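# Open the curtain fully with a mobile arm robot

## Task

Pull the curtain until it is completely open, and finish with the robot still upright: a fall or a tilted robot counts as failure.

## Robot and tools

ROBOT. A TidyBot++: a wheeled base (0.54 m long, 0.50 m wide, 0.38 m tall) on four driven casters, carrying one seven-joint Kinova arm with a two-finger Robotiq gripper. There is only one arm. The shoulder sits 0.12 m ahead of the base centre, 0.68 m up. Segments: upper arm 0.42 m, forearm 0.31 m, hand 0.31 m. The arm starts folded, hand pointing down, sticking out up to 0.08 m ahead of the base. Cameras: base_camera (fixed on the base, looking forward) and wrist_camera (on the hand, looking along it).

FRAMES. Base frame: origin on the floor below the base centre, x forward, y left, z up, metres. hand_pose and hand_target are reported in it, as the point between the finger pads; the hand's z axis runs out along the fingers and the fingers close along its y axis. base_odometry uses the frame the base had at the start; it counts wheel turns only, so slip looks like travel. Heading in rad, left positive. base_tilt is in degrees, forward and right positive.

TOOL move. Every argument other than cameras and blocking forms one action; with no action it just reports state, images and the scene number.
- base: object of relative offsets from where the base is when the command starts: translate_m (forward +, -2 to 2 m), strafe_m (left +, -2 to 2 m), rotate_rad (left/counter-clockwise +, -6.3 to 6.3 rad). Translation and strafe together give one straight-line trip.
- joints: absolute angles by name, radians: joint_1_rad (any angle, positive is clockwise seen from above, opposite to heading), joint_2_rad (-2.249 to 2.249, shoulder, 0 = upper arm vertical, + leans forward), joint_3_rad (any), joint_4_rad (-2.579 to 2.579, elbow, 0 straight), joint_5_rad (any), joint_6_rad (-2.099 to 2.099, wrist), joint_7_rad (any), gripper_pos (0 open to 1 closed; pad gap about 85 x (1 - gripper_pos) mm). Continuous joints go the short way, so turn more than half a revolution in steps.
- target: one list of seven numbers, an absolute hand pose in the base frame: [x, y, z, qw, qx, qy, qz], metres then unit quaternion. With target, joints may only contain gripper_pos.
- speeds: caps for this action only: translate_m / strafe_m 0.05 to 0.5 m/s (give only one when both are used), rotate_rad 0.1 to 1.57 rad/s.
- min_time_s: 0.1 to 8 s, the shortest duration for arm motions.
- cameras: list of "base_camera", "wrist_camera" or "all"; [] for none.
- blocking: true (default) returns when everything rests; false returns in about half a second while motion continues.
No action may exceed 15 s; a base move is cut at 14 s (time_out).

OTHER TOOLS. wait(seconds 0 to 10, cameras) lets time pass and returns state, early if pending motion ends. stop(cameras) brakes all motion you commanded. zoom_image(camera, region [x0, y0, x1, y1] in pixels, at most 504 per side) enlarges part of that camera's newest image. read_manual(section "licences") gives licence text only. finished_scene(scene = the current scene number) ends the scene for good; the curtain must stay open without the robot. After ending scene 1 make no further calls in that reply.

RESULTS. base_status, joint_status and hand_status give done, moving, off_target (rested away from goal, may still push), stopped, contact_stop or time_out (an unrequested stop; the part holds where it halted), not_followed (target withheld). "joint command not followed" with a cause means a self-collision check refused the arm targets; "pose unreachable" means a hand target was refused. on_its_own lists unrequested behaviour. motor_effort is percent of max torque, peak in brackets. "ARM HIT" means a hard hit on the base or on the arm itself. torque_fault freezes the arm 10 s. MOTOR HOT and OVER-TEMPERATURE FAULT warn of heating (limit_stop_at_motor_heat); resend targets once the arm accepts them again. Any refused call or unrequested stop cancels the rest of the reply's move/wait/finished_scene calls; a merely invalid call does not.

ARM HANDLING. With target, the controller picks the joints, preferring ones near folded, so the elbow may swing and the path may curve and overshoot. After done the hand is usually within about 3 cm; to correct, shift your last target by (wanted minus measured position). To keep the hand in place, resend hand_target, not hand_pose. Low, close, forward-pointing poses often miss and can strike the base; nothing prevents arm-base contact. Unreachable poses wander up to 10 s and end as time_out. The arm never avoids obstacles and keeps pushing when blocked.

WHAT TO AVOID. Tipping: if the arm snags something higher than about 0.6 m while the base drives or turns, or a raised hand is pushed or pulled sideways, wheels can lift; retract the arm or back away to right it. Reaching far out or swinging an outstretched arm sideways can tip a stationary robot too. Don't drive the arm into things (torque faults), don't strike fixed or heavy objects, don't yank or twist the gripper hard or squeeze something still resting on a support, and don't release moving parts.

Each tool is called after "Emit:" as name([rows], argument=value, ...), one row to a line, values as JSON.

## Session

Emit:
move(joints={"joint_1_rad": 0, "joint_2_rad": 0.0, "joint_4_rad": -0.7, "joint_6_rad": -0.87}, cameras=["wrist_camera"])

Emit:
move(base={"rotate_rad": 1.57}, cameras=["all"])

Scene clock: 3.00 s.
move: done
base_odometry: x=+0.000 y=+0.000 heading=+0.000
base_tilt: forward=+0.1 right=+0.3
base_status: not commanded
joint_positions: joint_1_rad=-0.014 joint_2_rad=-0.035 joint_3_rad=+3.100 joint_4_rad=-0.725 joint_5_rad=+0.004 joint_6_rad=-0.854 joint_7_rad=+1.562 gripper_pos=+0.000
joint_status: all done
motor_effort: joint_1_rad=+1(1) joint_2_rad=-13(14) joint_3_rad=+0(1) joint_4_rad=+14(19) joint_5_rad=-1(1) joint_6_rad=+9(10) joint_7_rad=-1(1)
hand_pose: x=+0.6141 y=+0.0290 z=+1.3531 quat_wxyz=(-0.021, +0.697, +0.017, +0.716) (m; base frame)
hand_target: x=+0.6319 y=+0.0218 z=+1.3433 quat_wxyz=(-0.016, +0.707, +0.012, +0.707) (m; base frame)
hand_status: not commanded
pictures: wrist_camera
camera_calibration:
wrist_camera: T_world_to_cam=[[0.0479201, -0.998645, -0.0202882, 0.027969], [0.0340345, 0.0219322, -0.99918, 1.39028], [0.998271, 0.0471903, 0.0350394, -0.528512], [0, 0, 0, 1]] pos_world=[0.47894, 0.0223797, 1.40823]

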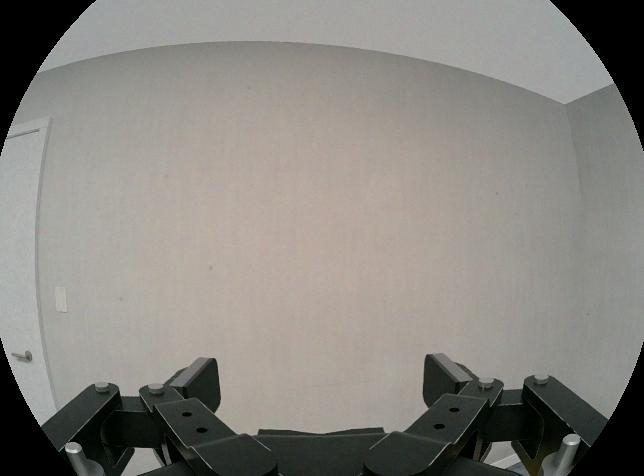

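Scene clock: 5.30 s.
move: done
base_odometry: x=+0.000 y=+0.000 heading=+1.569
base_tilt: forward=+0.0 right=+0.3
base_status: done
joint_positions: joint_1_rad=-0.010 joint_2_rad=-0.013 joint_3_rad=+3.098 joint_4_rad=-0.725 joint_5_rad=+0.004 joint_6_rad=-0.854 joint_7_rad=+1.562 gripper_pos=+0.000
joint_status: not commanded
motor_effort: joint_1_rad=+1(2) joint_2_rad=-14(18) joint_3_rad=+0(2) joint_4_rad=+13(16) joint_5_rad=+0(2) joint_6_rad=+9(10) joint_7_rad=-1(1)
hand_pose: x=+0.6292 y=+0.0280 z=+1.3417 quat_wxyz=(-0.020, +0.705, +0.016, +0.708) (m; base frame)
hand_target: x=+0.6319 y=+0.0218 z=+1.3433 quat_wxyz=(-0.016, +0.707, +0.012, +0.707) (m; base frame)
hand_status: not commanded
pictures: base_camera, wrist_camera
camera_calibration:
wrist_camera: T_world_to_cam=[[0.0451478, -0.998758, -0.0210574, 0.0288641], [0.0113843, 0.021592, -0.999702, 1.39339], [0.998915, 0.0448946, 0.012345, -0.513135], [0, 0, 0, 1]] pos_world=[0.495413, 0.0217792, 1.39992]

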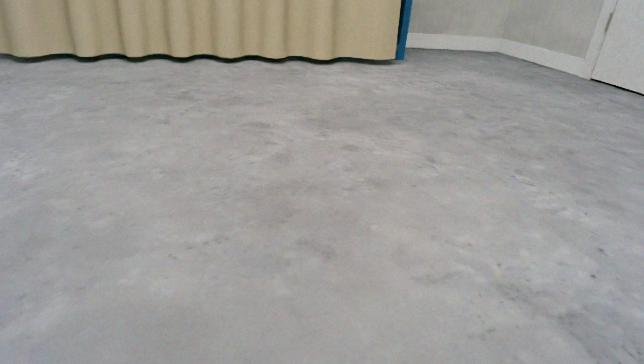

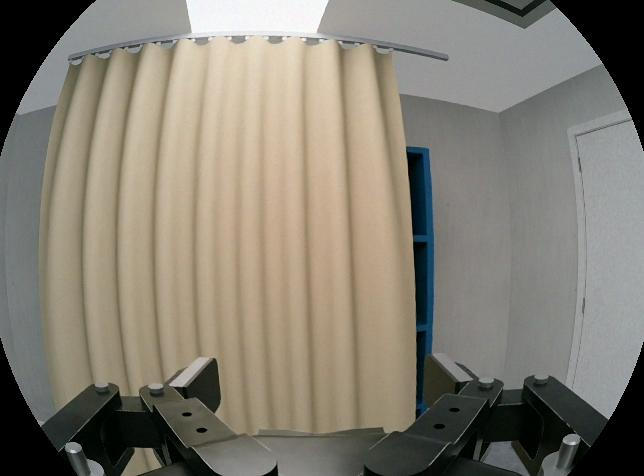

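Emit:
move(base={"translate_m": 1.40, "strafe_m": -0.89, "rotate_rad": 0.24}, joints={"joint_1_rad": 0, "joint_2_rad": 0.75, "joint_3_rad": 3.14, "joint_4_rad": 0.75, "joint_5_rad": -1.3, "joint_6_rad": -1.57, "joint_7_rad": 1.57, "gripper_pos": 0}, min_time_s=3, cameras=["all"])

Scene clock: 36.73 s.
move: done
base_odometry: x=+0.892 y=+1.399 heading=+1.809
base_tilt: forward=+0.1 right=+0.3
base_status: done
joint_positions: joint_1_rad=-0.006 joint_2_rad=+0.721 joint_3_rad=+3.123 joint_4_rad=+0.728 joint_5_rad=-1.246 joint_6_rad=-1.484 joint_7_rad=+1.562 gripper_pos=+0.000
joint_status: all done
motor_effort: joint_1_rad=+0(3) joint_2_rad=-23(26) joint_3_rad=-3(4) joint_4_rad=+2(16) joint_5_rad=+0(3) joint_6_rad=+9(10) joint_7_rad=-1(2)
hand_pose: x=+0.4871 y=+0.2943 z=+1.3435 quat_wxyz=(-0.441, +0.542, +0.395, +0.597) (m; base frame)
hand_target: x=+0.4884 y=+0.3008 z=+1.3046 quat_wxyz=(-0.429, +0.562, +0.428, +0.563) (m; base frame)
hand_status: not commanded
pictures: base_camera, wrist_camera
camera_calibration:
wrist_camera: T_world_to_cam=[[0.952839, -0.302702, -0.02165, -0.344905], [0.012365, 0.110005, -0.993854, 1.35663], [0.303224, 0.946715, 0.10856, -0.438904], [0, 0, 0, 1]] pos_world=[0.444951, 0.161877, 1.38847]

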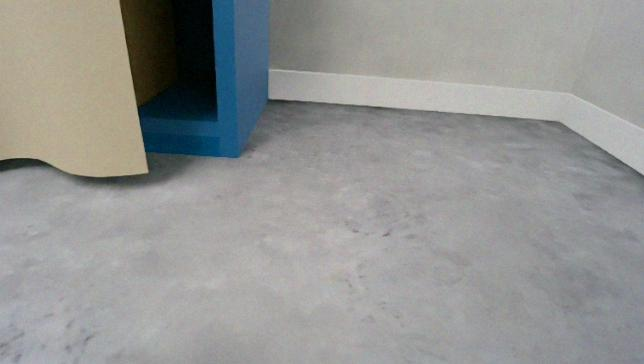

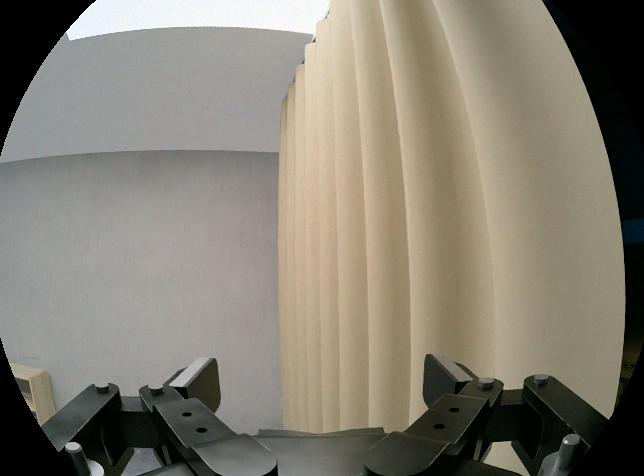

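Emit:
move(base={"translate_m": 0.33, "strafe_m": -0.11, "rotate_rad": -0.02}, cameras=["all"])

Scene clock: 65.57 s.
move: done
base_odometry: x=+0.921 y=+1.746 heading=+1.789
base_tilt: forward=+0.1 right=+0.3
base_status: done
joint_positions: joint_1_rad=-0.004 joint_2_rad=+0.734 joint_3_rad=+3.124 joint_4_rad=+0.734 joint_5_rad=-1.252 joint_6_rad=-1.486 joint_7_rad=+1.562 gripper_pos=+0.000
joint_status: not commanded
motor_effort: joint_1_rad=+0(4) joint_2_rad=-25(28) joint_3_rad=-3(4) joint_4_rad=+1(4) joint_5_rad=+0(1) joint_6_rad=+10(10) joint_7_rad=-1(1)
hand_pose: x=+0.4925 y=+0.2946 z=+1.3385 quat_wxyz=(-0.442, +0.544, +0.395, +0.593) (m; base frame)
hand_target: x=+0.4884 y=+0.3008 z=+1.3046 quat_wxyz=(-0.429, +0.562, +0.428, +0.563) (m; base frame)
hand_status: not commanded
pictures: base_camera, wrist_camera
camera_calibration:
wrist_camera: T_world_to_cam=[[0.953626, -0.299681, -0.0280755, -0.342784], [0.0044235, 0.10722, -0.994226, 1.3568], [0.300961, 0.947995, 0.103573, -0.432896], [0, 0, 0, 1]] pos_world=[0.451171, 0.162181, 1.38418]

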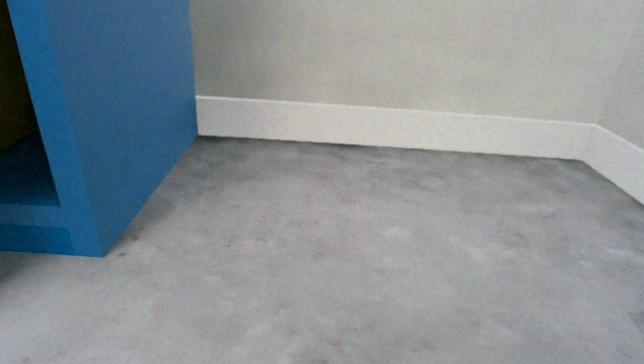

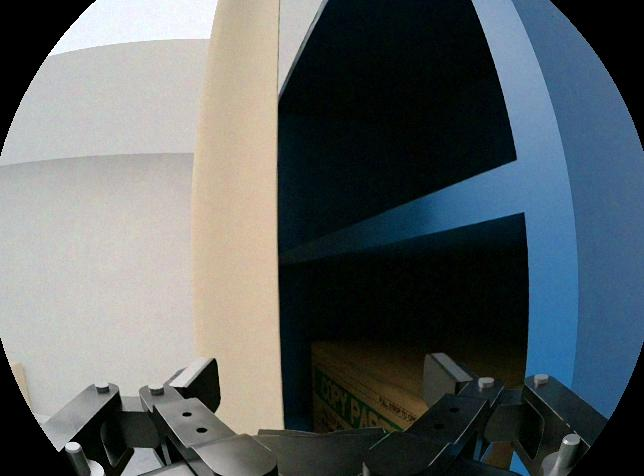

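Emit:
move(base={"strafe_m": 0.145, "translate_m": -0.012}, speeds={"strafe_m": 0.15}, cameras=["wrist_camera"])

Scene clock: 83.17 s.
move: done
base_odometry: x=+0.782 y=+1.703 heading=+1.789
base_tilt: forward=+0.1 right=+0.3
base_status: done
joint_positions: joint_1_rad=-0.003 joint_2_rad=+0.734 joint_3_rad=+3.126 joint_4_rad=+0.734 joint_5_rad=-1.253 joint_6_rad=-1.487 joint_7_rad=+1.562 gripper_pos=+0.000
joint_status: not commanded
motor_effort: joint_1_rad=+1(3) joint_2_rad=-23(26) joint_3_rad=-4(4) joint_4_rad=+2(3) joint_5_rad=-1(1) joint_6_rad=+9(10) joint_7_rad=-1(1)
hand_pose: x=+0.4932 y=+0.2945 z=+1.3379 quat_wxyz=(-0.441, +0.545, +0.395, +0.593) (m; base frame)
hand_target: x=+0.4884 y=+0.3008 z=+1.3046 quat_wxyz=(-0.429, +0.562, +0.428, +0.563) (m; base frame)
hand_status: not commanded
pictures: wrist_camera
camera_calibration:
wrist_camera: T_world_to_cam=[[0.952961, -0.301834, -0.027597, -0.343156], [0.00457048, 0.105351, -0.994425, 1.357], [0.303058, 0.947522, 0.101775, -0.431471], [0, 0, 0, 1]] pos_world=[0.451574, 0.16229, 1.38388]

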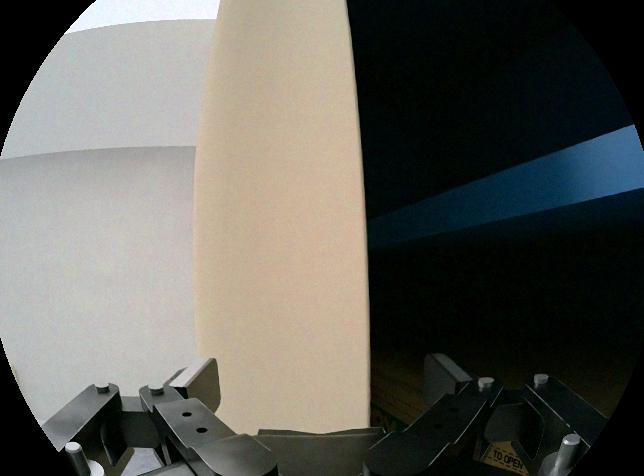

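Emit:
move(base={"strafe_m": 0.052, "translate_m": 0.010}, speeds={"strafe_m": 0.1}, cameras=["wrist_camera"])

Emit:
move(joints={"gripper_pos": 1}, cameras=["wrist_camera"])

Scene clock: 101.40 s.
move: done
base_odometry: x=+0.729 y=+1.701 heading=+1.789
base_tilt: forward=+0.1 right=+0.3
base_status: done
joint_positions: joint_1_rad=-0.002 joint_2_rad=+0.734 joint_3_rad=+3.128 joint_4_rad=+0.734 joint_5_rad=-1.253 joint_6_rad=-1.487 joint_7_rad=+1.562 gripper_pos=+0.000
joint_status: not commanded
motor_effort: joint_1_rad=+0(3) joint_2_rad=-23(26) joint_3_rad=-3(4) joint_4_rad=+2(2) joint_5_rad=+0(1) joint_6_rad=+9(10) joint_7_rad=-1(1)
hand_pose: x=+0.4938 y=+0.2944 z=+1.3374 quat_wxyz=(-0.440, +0.546, +0.395, +0.594) (m; base frame)
hand_target: x=+0.4884 y=+0.3008 z=+1.3046 quat_wxyz=(-0.429, +0.562, +0.428, +0.563) (m; base frame)
hand_status: not commanded
pictures: wrist_camera
camera_calibration:
wrist_camera: T_world_to_cam=[[0.952255, -0.304086, -0.0272446, -0.343254], [0.00466332, 0.103714, -0.994596, 1.35716], [0.305268, 0.946982, 0.100181, -0.430245], [0, 0, 0, 1]] pos_world=[0.451876, 0.162299, 1.38358]

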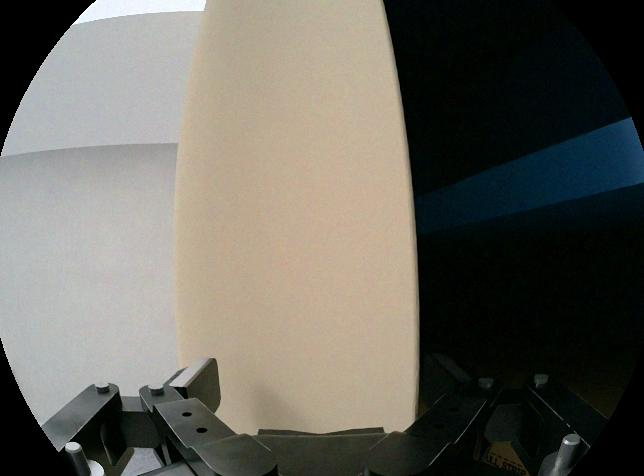

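Scene clock: 102.50 s.
move: done
base_odometry: x=+0.729 y=+1.701 heading=+1.789
base_tilt: forward=+0.1 right=+0.3
base_status: not commanded
joint_positions: joint_1_rad=-0.002 joint_2_rad=+0.734 joint_3_rad=+3.128 joint_4_rad=+0.734 joint_5_rad=-1.253 joint_6_rad=-1.487 joint_7_rad=+1.562 gripper_pos=+0.990
joint_status: all done
motor_effort: joint_1_rad=+0(1) joint_2_rad=-24(25) joint_3_rad=-4(4) joint_4_rad=+2(2) joint_5_rad=-1(1) joint_6_rad=+9(10) joint_7_rad=-1(1)
hand_pose: x=+0.4938 y=+0.2944 z=+1.3374 quat_wxyz=(-0.440, +0.546, +0.395, +0.594) (m; base frame)
hand_target: x=+0.4884 y=+0.3008 z=+1.3046 quat_wxyz=(-0.429, +0.562, +0.428, +0.563) (m; base frame)
hand_status: not commanded
pictures: wrist_camera
camera_calibration:
wrist_camera: T_world_to_cam=[[0.952255, -0.304086, -0.0272446, -0.343254], [0.00466332, 0.103714, -0.994596, 1.35716], [0.305268, 0.946982, 0.100181, -0.430245], [0, 0, 0, 1]] pos_world=[0.451876, 0.162299, 1.38358]

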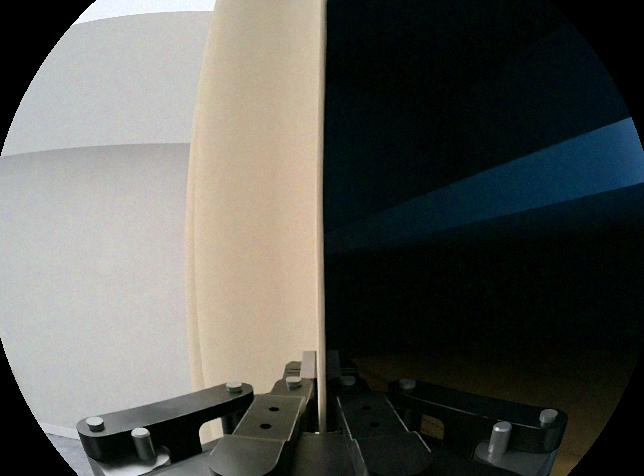

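Emit:
move(base={"strafe_m": 0.75}, speeds={"strafe_m": 0.3}, cameras=["all"])

Scene clock: 118.10 s.
move: done
base_odometry: x=-0.003 y=+1.539 heading=+1.789
base_tilt: forward=+0.0 right=+0.3
base_status: done
joint_positions: joint_1_rad=+0.000 joint_2_rad=+0.734 joint_3_rad=+3.127 joint_4_rad=+0.739 joint_5_rad=-1.253 joint_6_rad=-1.489 joint_7_rad=+1.562 gripper_pos=+0.990
joint_status: not commanded
motor_effort: joint_1_rad=-1(2) joint_2_rad=-17(26) joint_3_rad=+1(4) joint_4_rad=+1(3) joint_5_rad=-1(2) joint_6_rad=-1(10) joint_7_rad=-1(1)
hand_pose: x=+0.4926 y=+0.2935 z=+1.3374 quat_wxyz=(-0.438, +0.545, +0.396, +0.595) (m; base frame)
hand_target: x=+0.4884 y=+0.3008 z=+1.3046 quat_wxyz=(-0.429, +0.562, +0.428, +0.563) (m; base frame)
hand_status: not commanded
pictures: base_camera, wrist_camera
camera_calibration:
wrist_camera: T_world_to_cam=[[0.9518, -0.305905, -0.0223541, -0.348131], [0.00951518, 0.102294, -0.994709, 1.35544], [0.306573, 0.946551, 0.100274, -0.429618], [0, 0, 0, 1]] pos_world=[0.450163, 0.161506, 1.38357]

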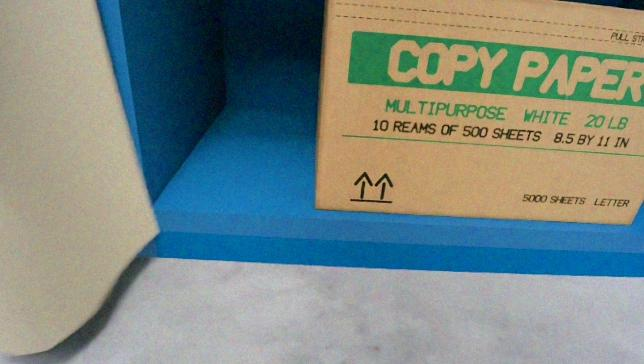

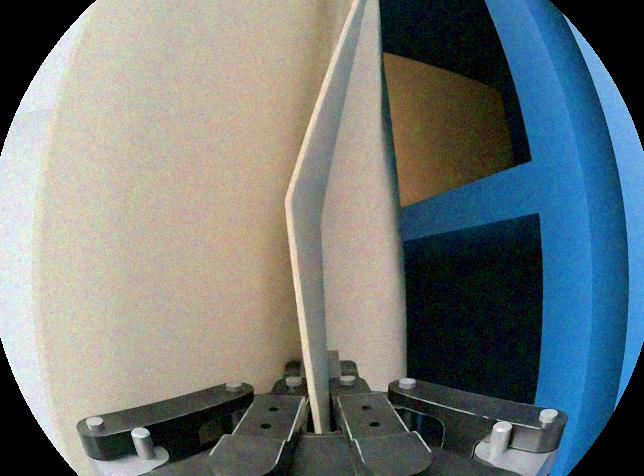

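Emit:
move(base={"strafe_m": 0.45}, speeds={"strafe_m": 0.3}, cameras=["all"])

Scene clock: 131.73 s.
move: done
base_odometry: x=-0.443 y=+1.442 heading=+1.789
base_tilt: forward=+0.0 right=+0.3
base_status: done
joint_positions: joint_1_rad=+0.007 joint_2_rad=+0.734 joint_3_rad=+3.119 joint_4_rad=+0.742 joint_5_rad=-1.253 joint_6_rad=-1.489 joint_7_rad=+1.562 gripper_pos=+0.990
joint_status: not commanded
motor_effort: joint_1_rad=-3(4) joint_2_rad=-16(19) joint_3_rad=+3(3) joint_4_rad=-1(1) joint_5_rad=-2(2) joint_6_rad=-4(5) joint_7_rad=-1(1)
hand_pose: x=+0.4914 y=+0.2896 z=+1.3395 quat_wxyz=(-0.439, +0.543, +0.395, +0.597) (m; base frame)
hand_target: x=+0.4884 y=+0.3008 z=+1.3046 quat_wxyz=(-0.429, +0.562, +0.428, +0.563) (m; base frame)
hand_status: not commanded
pictures: base_camera, wrist_camera
camera_calibration:
wrist_camera: T_world_to_cam=[[0.951877, -0.305747, -0.0212017, -0.349773], [0.0125869, 0.108118, -0.994058, 1.35388], [0.306223, 0.945954, 0.106764, -0.434174], [0, 0, 0, 1]] pos_world=[0.448854, 0.157388, 1.38477]

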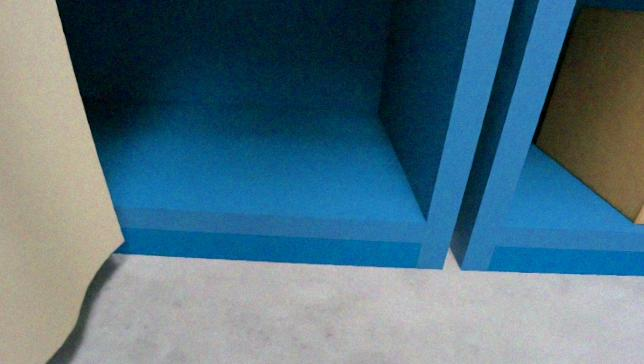

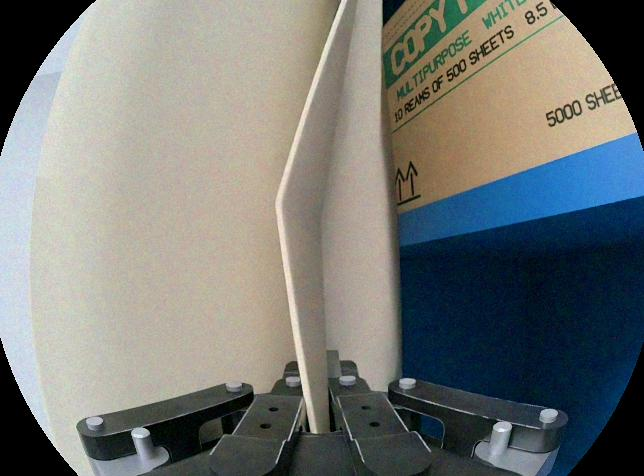

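Emit:
move(base={"strafe_m": 0.2}, speeds={"strafe_m": 0.2}, cameras=["all"])

Scene clock: 141.97 s.
move: done
base_odometry: x=-0.638 y=+1.398 heading=+1.789
base_tilt: forward=+0.0 right=+0.3
base_status: done
joint_positions: joint_1_rad=+0.013 joint_2_rad=+0.734 joint_3_rad=+3.110 joint_4_rad=+0.744 joint_5_rad=-1.253 joint_6_rad=-1.489 joint_7_rad=+1.562 gripper_pos=+0.990
joint_status: not commanded
motor_effort: joint_1_rad=-4(5) joint_2_rad=-16(17) joint_3_rad=+4(5) joint_4_rad=-1(1) joint_5_rad=-2(3) joint_6_rad=-5(7) joint_7_rad=-1(1)
hand_pose: x=+0.4905 y=+0.2857 z=+1.3415 quat_wxyz=(-0.441, +0.541, +0.394, +0.599) (m; base frame)
hand_target: x=+0.4884 y=+0.3008 z=+1.3046 quat_wxyz=(-0.429, +0.562, +0.428, +0.563) (m; base frame)
hand_status: not commanded
pictures: base_camera, wrist_camera
camera_calibration:
wrist_camera: T_world_to_cam=[[0.952016, -0.305323, -0.0210362, -0.350503], [0.0146921, 0.11425, -0.993343, 1.35255], [0.305694, 0.94537, 0.113254, -0.438786], [0, 0, 0, 1]] pos_world=[0.447947, 0.153268, 1.38587]

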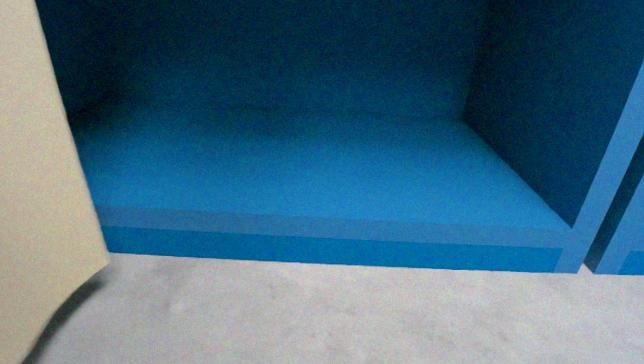

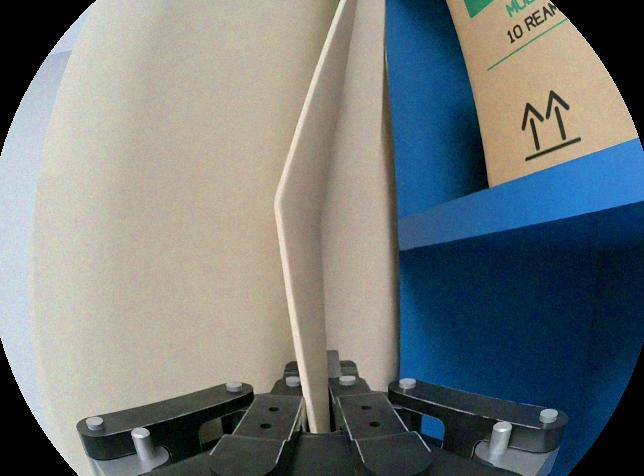

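Emit:
move(base={"strafe_m": 0.12}, speeds={"strafe_m": 0.15}, cameras=["all"])

Scene clock: 151.07 s.
move: done
base_odometry: x=-0.755 y=+1.373 heading=+1.789
base_tilt: forward=+0.0 right=+0.3
base_status: done
joint_positions: joint_1_rad=+0.018 joint_2_rad=+0.733 joint_3_rad=+3.105 joint_4_rad=+0.745 joint_5_rad=-1.253 joint_6_rad=-1.489 joint_7_rad=+1.562 gripper_pos=+0.990
joint_status: not commanded
motor_effort: joint_1_rad=-4(6) joint_2_rad=-16(18) joint_3_rad=+4(5) joint_4_rad=-1(2) joint_5_rad=-2(3) joint_6_rad=-6(8) joint_7_rad=-1(1)
hand_pose: x=+0.4899 y=+0.2834 z=+1.3429 quat_wxyz=(-0.440, +0.540, +0.393, +0.600) (m; base frame)
hand_target: x=+0.4884 y=+0.3008 z=+1.3046 quat_wxyz=(-0.429, +0.562, +0.428, +0.563) (m; base frame)
hand_status: not commanded
pictures: base_camera, wrist_camera
camera_calibration:
wrist_camera: T_world_to_cam=[[0.9516, -0.306674, -0.0201961, -0.351133], [0.0166062, 0.116923, -0.993002, 1.352], [0.306889, 0.944606, 0.116357, -0.441058], [0, 0, 0, 1]] pos_world=[0.447043, 0.150862, 1.38677]

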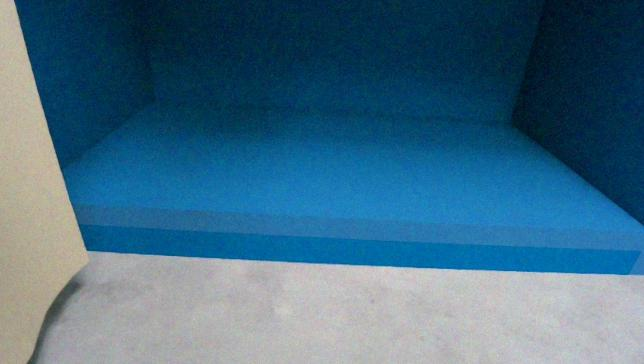

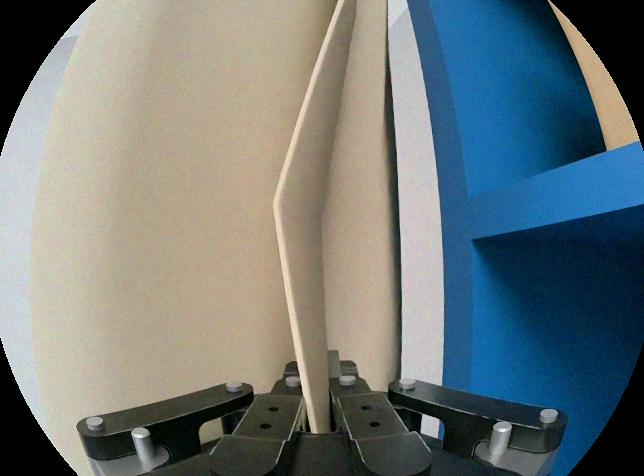

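Emit:
move(base={"strafe_m": 0.1}, speeds={"strafe_m": 0.12}, cameras=["all"])

Scene clock: 160.23 s.
move: done
base_odometry: x=-0.853 y=+1.351 heading=+1.789
base_tilt: forward=+0.0 right=+0.3
base_status: done
joint_positions: joint_1_rad=+0.021 joint_2_rad=+0.726 joint_3_rad=+3.102 joint_4_rad=+0.746 joint_5_rad=-1.253 joint_6_rad=-1.489 joint_7_rad=+1.562 gripper_pos=+0.990
joint_status: not commanded
motor_effort: joint_1_rad=-5(6) joint_2_rad=-15(17) joint_3_rad=+5(6) joint_4_rad=-1(2) joint_5_rad=-3(4) joint_6_rad=-9(11) joint_7_rad=-1(1)
hand_pose: x=+0.4852 y=+0.2815 z=+1.3461 quat_wxyz=(-0.439, +0.537, +0.394, +0.603) (m; base frame)
hand_target: x=+0.4884 y=+0.3008 z=+1.3046 quat_wxyz=(-0.429, +0.562, +0.428, +0.563) (m; base frame)
hand_status: not commanded
pictures: base_camera, wrist_camera
camera_calibration:
wrist_camera: T_world_to_cam=[[0.951305, -0.307977, -0.0130182, -0.35634], [0.0248976, 0.118863, -0.992598, 1.35047], [0.307245, 0.943939, 0.120743, -0.444121], [0, 0, 0, 1]] pos_world=[0.441819, 0.148958, 1.38946]

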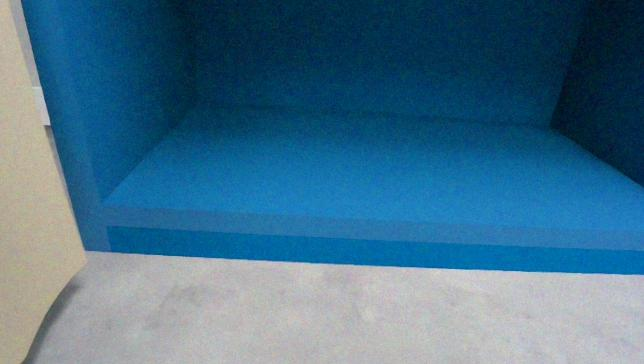

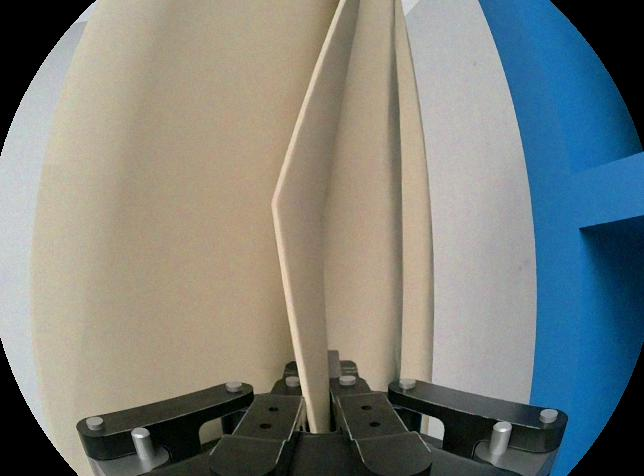

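Emit:
move(base={"strafe_m": 0.08}, speeds={"strafe_m": 0.1}, cameras=["all"])

Scene clock: 170.20 s.
move: done
base_odometry: x=-0.931 y=+1.334 heading=+1.788
base_tilt: forward=+0.0 right=+0.4
base_status: done
joint_positions: joint_1_rad=+0.031 joint_2_rad=+0.711 joint_3_rad=+3.085 joint_4_rad=+0.747 joint_5_rad=-1.253 joint_6_rad=-1.475 joint_7_rad=+1.562 gripper_pos=+0.990
joint_status: not commanded
motor_effort: joint_1_rad=-8(9) joint_2_rad=-9(15) joint_3_rad=+9(10) joint_4_rad=-2(3) joint_5_rad=-5(6) joint_6_rad=-17(18) joint_7_rad=+0(1)
hand_pose: x=+0.4734 y=+0.2749 z=+1.3593 quat_wxyz=(-0.443, +0.525, +0.392, +0.612) (m; base frame)
hand_target: x=+0.4884 y=+0.3008 z=+1.3046 quat_wxyz=(-0.429, +0.562, +0.428, +0.563) (m; base frame)
hand_status: not commanded
pictures: base_camera, wrist_camera
camera_calibration:
wrist_camera: T_world_to_cam=[[0.952568, -0.304325, -0.001237, -0.364611], [0.0446297, 0.143714, -0.988612, 1.34308], [0.301037, 0.941665, 0.150479, -0.472626], [0, 0, 0, 1]] pos_world=[0.429654, 0.141076, 1.39845]

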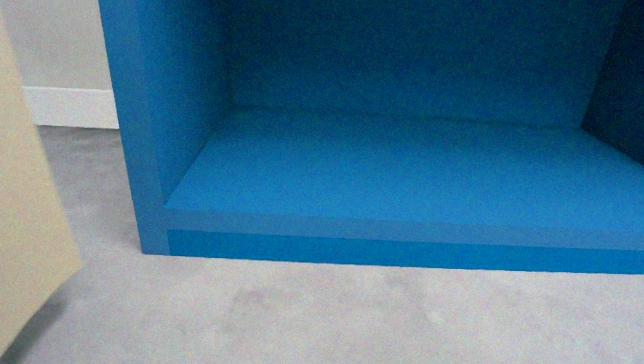

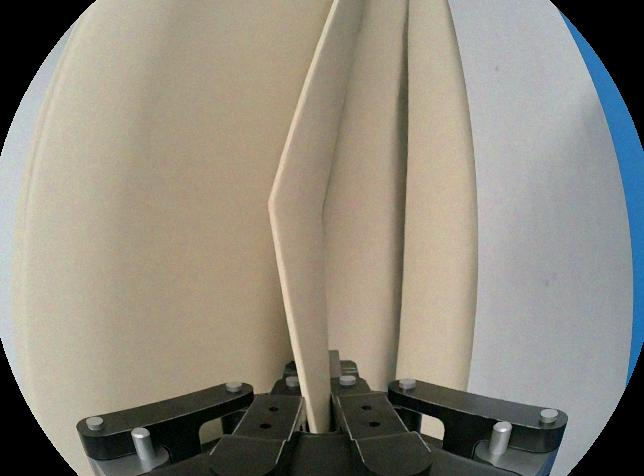

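Emit:
move(joints={"gripper_pos": 0})

Emit:
move(base={"strafe_m": -0.3, "translate_m": -0.1}, speeds={"strafe_m": 0.3})

Emit:
move(base={"translate_m": -0.5}, joints={"joint_5_rad": -0.6, "joint_6_rad": -1.2}, cameras=["wrist_camera"])

Scene clock: 181.93 s.
move: done
base_odometry: x=-0.931 y=+1.334 heading=+1.788
base_tilt: forward=+0.0 right=+0.3
base_status: not commanded
joint_positions: joint_1_rad=+0.024 joint_2_rad=+0.740 joint_3_rad=+3.129 joint_4_rad=+0.747 joint_5_rad=-1.256 joint_6_rad=-1.570 joint_7_rad=+1.562 gripper_pos=+0.000
joint_status: all done
motor_effort: joint_1_rad=-3(8) joint_2_rad=-25(27) joint_3_rad=-2(9) joint_4_rad=+2(3) joint_5_rad=-2(6) joint_6_rad=+9(17) joint_7_rad=-1(1)
hand_pose: x=+0.5007 y=+0.2861 z=+1.3106 quat_wxyz=(-0.415, +0.573, +0.408, +0.578) (m; base frame)
hand_target: x=+0.4884 y=+0.3008 z=+1.3046 quat_wxyz=(-0.429, +0.562, +0.428, +0.563) (m; base frame)
hand_status: not commanded
pictures: none

Scene clock: 183.97 s.
move: done
base_odometry: x=-0.616 y=+1.301 heading=+1.788
base_tilt: forward=+0.1 right=+0.3
base_status: done
joint_positions: joint_1_rad=+0.015 joint_2_rad=+0.741 joint_3_rad=+3.130 joint_4_rad=+0.747 joint_5_rad=-1.256 joint_6_rad=-1.570 joint_7_rad=+1.562 gripper_pos=+0.000
joint_status: not commanded
motor_effort: joint_1_rad=+0(3) joint_2_rad=-25(29) joint_3_rad=-4(5) joint_4_rad=+2(4) joint_5_rad=+0(3) joint_6_rad=+10(11) joint_7_rad=-1(1)
hand_pose: x=+0.4993 y=+0.2896 z=+1.3098 quat_wxyz=(-0.417, +0.572, +0.410, +0.575) (m; base frame)
hand_target: x=+0.4884 y=+0.3008 z=+1.3046 quat_wxyz=(-0.429, +0.562, +0.428, +0.563) (m; base frame)
hand_status: not commanded
pictures: none

Scene clock: 186.23 s.
move: done
base_odometry: x=-0.508 y=+0.813 heading=+1.789
base_tilt: forward=+0.1 right=+0.3
base_status: done
joint_positions: joint_1_rad=+0.010 joint_2_rad=+0.741 joint_3_rad=+3.130 joint_4_rad=+0.747 joint_5_rad=-0.646 joint_6_rad=-1.295 joint_7_rad=+1.562 gripper_pos=+0.000
joint_status: all done
motor_effort: joint_1_rad=+0(2) joint_2_rad=-25(29) joint_3_rad=-2(4) joint_4_rad=+4(6) joint_5_rad=+0(2) joint_6_rad=+9(11) joint_7_rad=-1(1)
hand_pose: x=+0.6399 y=+0.1754 z=+1.3943 quat_wxyz=(-0.258, +0.570, +0.186, +0.758) (m; base frame)
hand_target: x=+0.6449 y=+0.1649 z=+1.4170 quat_wxyz=(-0.245, +0.539, +0.167, +0.788) (m; base frame)
hand_status: not commanded
pictures: wrist_camera
camera_calibration:
wrist_camera: T_world_to_cam=[[0.601941, -0.798079, -0.0271533, -0.206273], [0.215568, 0.195143, -0.956791, 1.22163], [0.768894, 0.570078, 0.289505, -0.862363], [0, 0, 0, 1]] pos_world=[0.523885, 0.0886, 1.4129]

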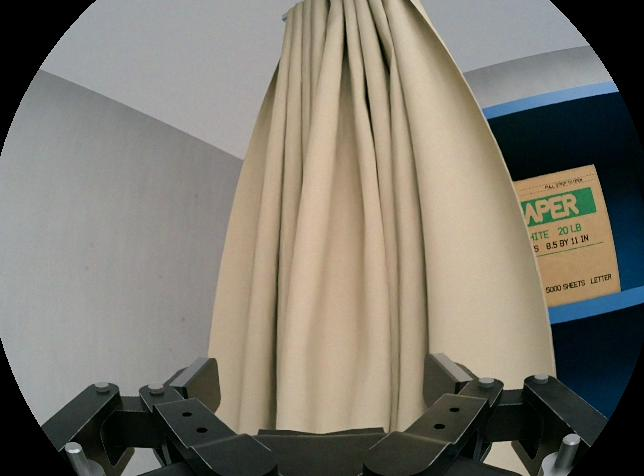

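Emit:
move(joints={"joint_6_rad": -0.75}, cameras=["wrist_camera"])

Scene clock: 199.57 s.
move: done
base_odometry: x=-0.508 y=+0.813 heading=+1.789
base_tilt: forward=+0.0 right=+0.3
base_status: not commanded
joint_positions: joint_1_rad=+0.010 joint_2_rad=+0.742 joint_3_rad=+3.130 joint_4_rad=+0.747 joint_5_rad=-0.646 joint_6_rad=-0.846 joint_7_rad=+1.562 gripper_pos=+0.000
joint_status: all done
motor_effort: joint_1_rad=+0(1) joint_2_rad=-25(29) joint_3_rad=-2(3) joint_4_rad=+3(5) joint_5_rad=+0(1) joint_6_rad=+7(12) joint_7_rad=-1(1)
hand_pose: x=+0.5861 y=+0.1346 z=+1.5151 quat_wxyz=(-0.294, +0.386, +0.126, +0.865) (m; base frame)
hand_target: x=+0.5806 y=+0.1207 z=+1.5320 quat_wxyz=(-0.276, +0.350, +0.108, +0.889) (m; base frame)
hand_status: not commanded
pictures: wrist_camera
camera_calibration:
wrist_camera: T_world_to_cam=[[0.610313, -0.791795, -0.0240527, -0.213718], [0.524669, 0.426789, -0.736596, 0.810893], [0.593498, 0.436934, 0.675906, -1.29746], [0, 0, 0, 1]] pos_world=[0.475025, 0.051604, 1.46912]

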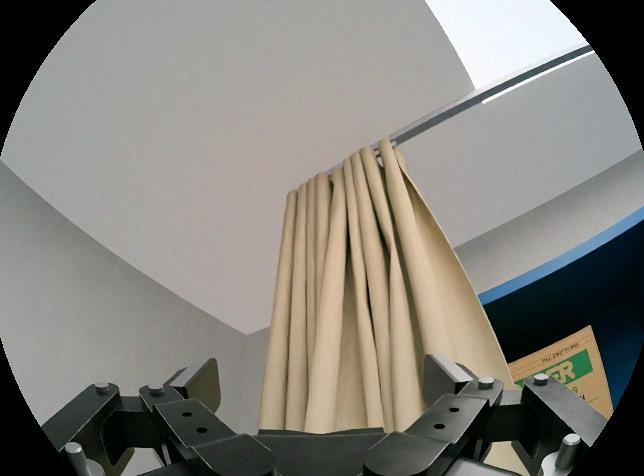

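Emit:
zoom_image(camera="wrist_camera", region=[260, 100, 460, 240])

Scaled by 2.520.

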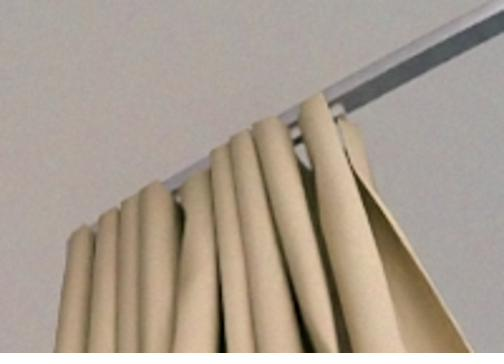

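Emit:
move(base={"strafe_m": -0.12, "translate_m": 0.25}, joints={"joint_1_rad": 0, "joint_2_rad": 0.32, "joint_3_rad": 3.14, "joint_4_rad": 0.0, "joint_5_rad": 0, "joint_6_rad": 0, "joint_7_rad": 1.57, "gripper_pos": 1})

Emit:
move(base={"translate_m": 0.45}, speeds={"translate_m": 0.3}, cameras=["all"])

Scene clock: 223.00 s.
move: done
base_odometry: x=-0.445 y=+1.083 heading=+1.788
base_tilt: forward=+0.1 right=+0.3
base_status: done
joint_positions: joint_1_rad=+0.007 joint_2_rad=+0.351 joint_3_rad=+3.130 joint_4_rad=+0.027 joint_5_rad=-0.056 joint_6_rad=-0.089 joint_7_rad=+1.562 gripper_pos=+0.999
joint_status: all done
motor_effort: joint_1_rad=+0(2) joint_2_rad=-18(28) joint_3_rad=-1(3) joint_4_rad=+7(9) joint_5_rad=-1(2) joint_6_rad=+4(8) joint_7_rad=-1(2)
hand_pose: x=+0.4890 y=+0.0006 z=+1.6599 quat_wxyz=(-0.034, +0.205, -0.006, +0.978) (m; base frame)
hand_target: x=+0.4481 y=+0.0014 z=+1.6751 quat_wxyz=(-0.001, +0.159, +0.000, +0.987) (m; base frame)
hand_status: not commanded
pictures: none

Scene clock: 225.43 s.
move: done
base_odometry: x=-0.542 y=+1.522 heading=+1.788
base_tilt: forward=+0.1 right=+0.3
base_status: done
joint_positions: joint_1_rad=+0.007 joint_2_rad=+0.338 joint_3_rad=+3.130 joint_4_rad=+0.019 joint_5_rad=-0.055 joint_6_rad=-0.082 joint_7_rad=+1.562 gripper_pos=+0.999
joint_status: not commanded
motor_effort: joint_1_rad=+0(1) joint_2_rad=-17(22) joint_3_rad=-1(1) joint_4_rad=+7(8) joint_5_rad=-1(1) joint_6_rad=+3(5) joint_7_rad=-1(1)
hand_pose: x=+0.4787 y=+0.0006 z=+1.6639 quat_wxyz=(-0.034, +0.199, -0.006, +0.979) (m; base frame)
hand_target: x=+0.4481 y=+0.0014 z=+1.6751 quat_wxyz=(-0.001, +0.159, +0.000, +0.987) (m; base frame)
hand_status: not commanded
pictures: base_camera, wrist_camera
camera_calibration:
wrist_camera: T_world_to_cam=[[0.0763349, -0.996456, -0.0353297, 0.0237737], [0.920574, 0.0840452, -0.381418, 0.253742], [0.383035, -0.00340814, 0.923727, -1.58709], [0, 0, 0, 1]] pos_world=[0.37251, -0.0030454, 1.56366]

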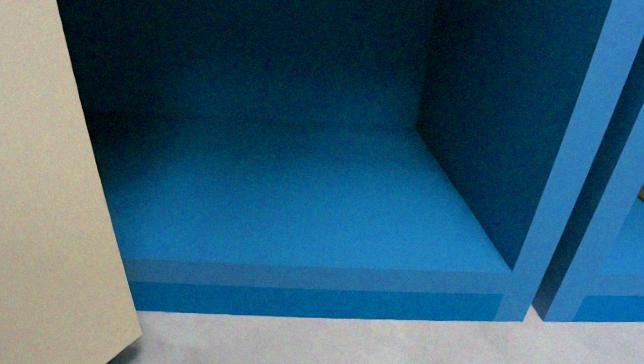

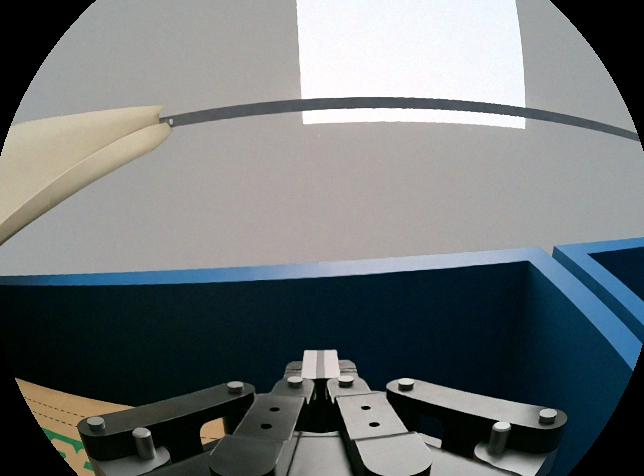

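Emit:
move(base={"strafe_m": 0.4}, speeds={"strafe_m": 0.2}, cameras=["wrist_camera"])

Scene clock: 246.83 s.
move: done
base_odometry: x=-0.933 y=+1.436 heading=+1.788
base_tilt: forward=+0.1 right=+0.3
base_status: done
joint_positions: joint_1_rad=+0.006 joint_2_rad=+0.338 joint_3_rad=+3.130 joint_4_rad=+0.019 joint_5_rad=-0.055 joint_6_rad=-0.082 joint_7_rad=+1.562 gripper_pos=+0.999
joint_status: not commanded
motor_effort: joint_1_rad=+1(2) joint_2_rad=-18(19) joint_3_rad=-1(1) joint_4_rad=+7(7) joint_5_rad=-1(1) joint_6_rad=+4(5) joint_7_rad=-1(1)
hand_pose: x=+0.4786 y=+0.0008 z=+1.6639 quat_wxyz=(-0.034, +0.199, -0.005, +0.979) (m; base frame)
hand_target: x=+0.4481 y=+0.0014 z=+1.6751 quat_wxyz=(-0.001, +0.159, +0.000, +0.987) (m; base frame)
hand_status: not commanded
pictures: wrist_camera
camera_calibration:
wrist_camera: T_world_to_cam=[[0.0768259, -0.996423, -0.0352044, 0.0235933], [0.920584, 0.0844504, -0.381305, 0.253548], [0.382915, -0.00311445, 0.923779, -1.58713], [0, 0, 0, 1]] pos_world=[0.372509, -0.00284645, 1.56366]

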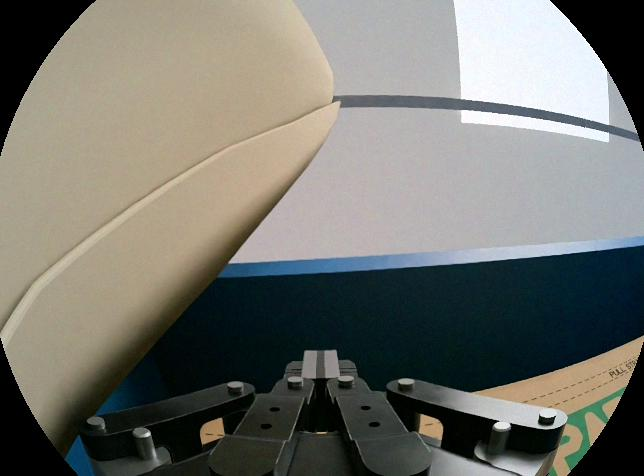

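Emit:
move(base={"strafe_m": 0.2}, speeds={"strafe_m": 0.15}, cameras=["wrist_camera"])

Scene clock: 256.97 s.
move: done
base_odometry: x=-1.128 y=+1.393 heading=+1.788
base_tilt: forward=+0.1 right=+0.3
base_status: done
joint_positions: joint_1_rad=+0.006 joint_2_rad=+0.338 joint_3_rad=+3.130 joint_4_rad=+0.019 joint_5_rad=-0.055 joint_6_rad=-0.082 joint_7_rad=+1.562 gripper_pos=+0.999
joint_status: not commanded
motor_effort: joint_1_rad=-2(3) joint_2_rad=-18(20) joint_3_rad=+0(1) joint_4_rad=+7(8) joint_5_rad=+0(1) joint_6_rad=+4(4) joint_7_rad=+0(1)
hand_pose: x=+0.4786 y=+0.0007 z=+1.6639 quat_wxyz=(-0.034, +0.199, -0.005, +0.979) (m; base frame)
hand_target: x=+0.4481 y=+0.0014 z=+1.6751 quat_wxyz=(-0.001, +0.159, +0.000, +0.987) (m; base frame)
hand_status: not commanded
pictures: wrist_camera
camera_calibration:
wrist_camera: T_world_to_cam=[[0.0765087, -0.996449, -0.0351673, 0.0236542], [0.920645, 0.0841429, -0.381224, 0.253397], [0.382829, -0.00320964, 0.923813, -1.58715], [0, 0, 0, 1]] pos_world=[0.372509, -0.00284556, 1.56366]

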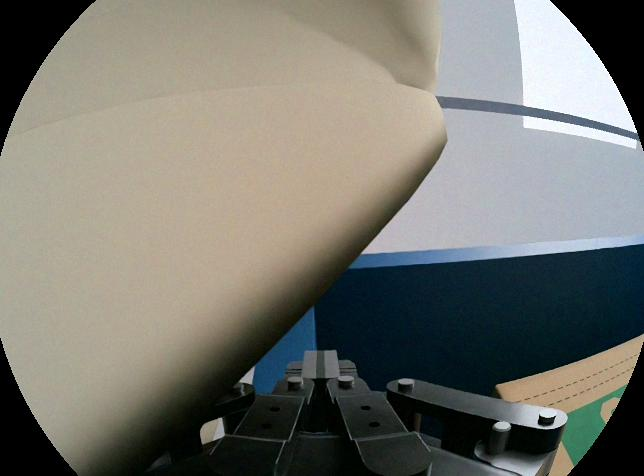

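Emit:
move(base={"strafe_m": 0.13}, speeds={"strafe_m": 0.15}, cameras=["wrist_camera"])

Scene clock: 265.43 s.
move: done
base_odometry: x=-1.255 y=+1.366 heading=+1.788
base_tilt: forward=+0.1 right=+0.3
base_status: done
joint_positions: joint_1_rad=+0.012 joint_2_rad=+0.338 joint_3_rad=+3.130 joint_4_rad=+0.019 joint_5_rad=-0.055 joint_6_rad=-0.081 joint_7_rad=+1.562 gripper_pos=+0.999
joint_status: not commanded
motor_effort: joint_1_rad=-4(5) joint_2_rad=-19(20) joint_3_rad=+0(1) joint_4_rad=+7(7) joint_5_rad=+1(2) joint_6_rad=+3(5) joint_7_rad=+1(1)
hand_pose: x=+0.4786 y=-0.0015 z=+1.6639 quat_wxyz=(-0.031, +0.199, -0.006, +0.980) (m; base frame)
hand_target: x=+0.4481 y=+0.0014 z=+1.6751 quat_wxyz=(-0.001, +0.159, +0.000, +0.987) (m; base frame)
hand_status: not commanded
pictures: wrist_camera
camera_calibration:
wrist_camera: T_world_to_cam=[[0.0704227, -0.996898, -0.0351395, 0.0243037], [0.921134, 0.0785091, -0.381246, 0.253441], [0.382822, -0.00551983, 0.923806, -1.58712], [0, 0, 0, 1]] pos_world=[0.372418, -0.00442971, 1.56366]

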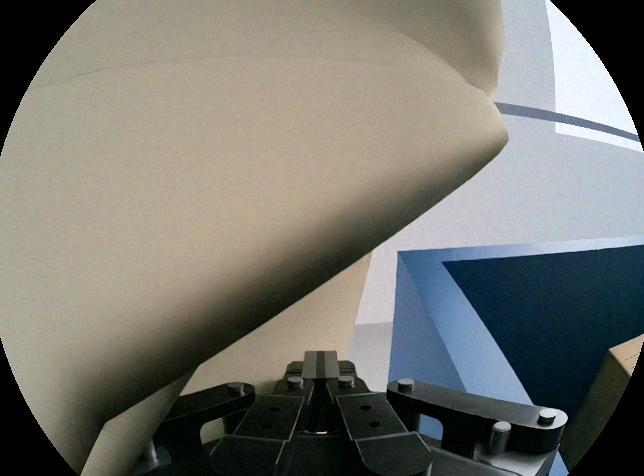

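Emit:
move(base={"strafe_m": -0.75}, speeds={"strafe_m": 0.3})

Emit:
finished_scene(scene=2)

Scene clock: 275.20 s.
move: done
base_odometry: x=-0.523 y=+1.527 heading=+1.788
base_tilt: forward=+0.1 right=+0.3
base_status: done
joint_positions: joint_1_rad=+0.009 joint_2_rad=+0.338 joint_3_rad=+3.130 joint_4_rad=+0.016 joint_5_rad=-0.053 joint_6_rad=-0.079 joint_7_rad=+1.562 gripper_pos=+0.999
joint_status: not commanded
motor_effort: joint_1_rad=-1(4) joint_2_rad=-18(24) joint_3_rad=-1(1) joint_4_rad=+7(10) joint_5_rad=+0(1) joint_6_rad=+3(6) joint_7_rad=-1(1)
hand_pose: x=+0.4795 y=-0.0005 z=+1.6636 quat_wxyz=(-0.032, +0.199, -0.006, +0.979) (m; base frame)
hand_target: x=+0.4481 y=+0.0014 z=+1.6751 quat_wxyz=(-0.001, +0.159, +0.000, +0.987) (m; base frame)
hand_status: not commanded
pictures: none

The scene is finished: the task was done.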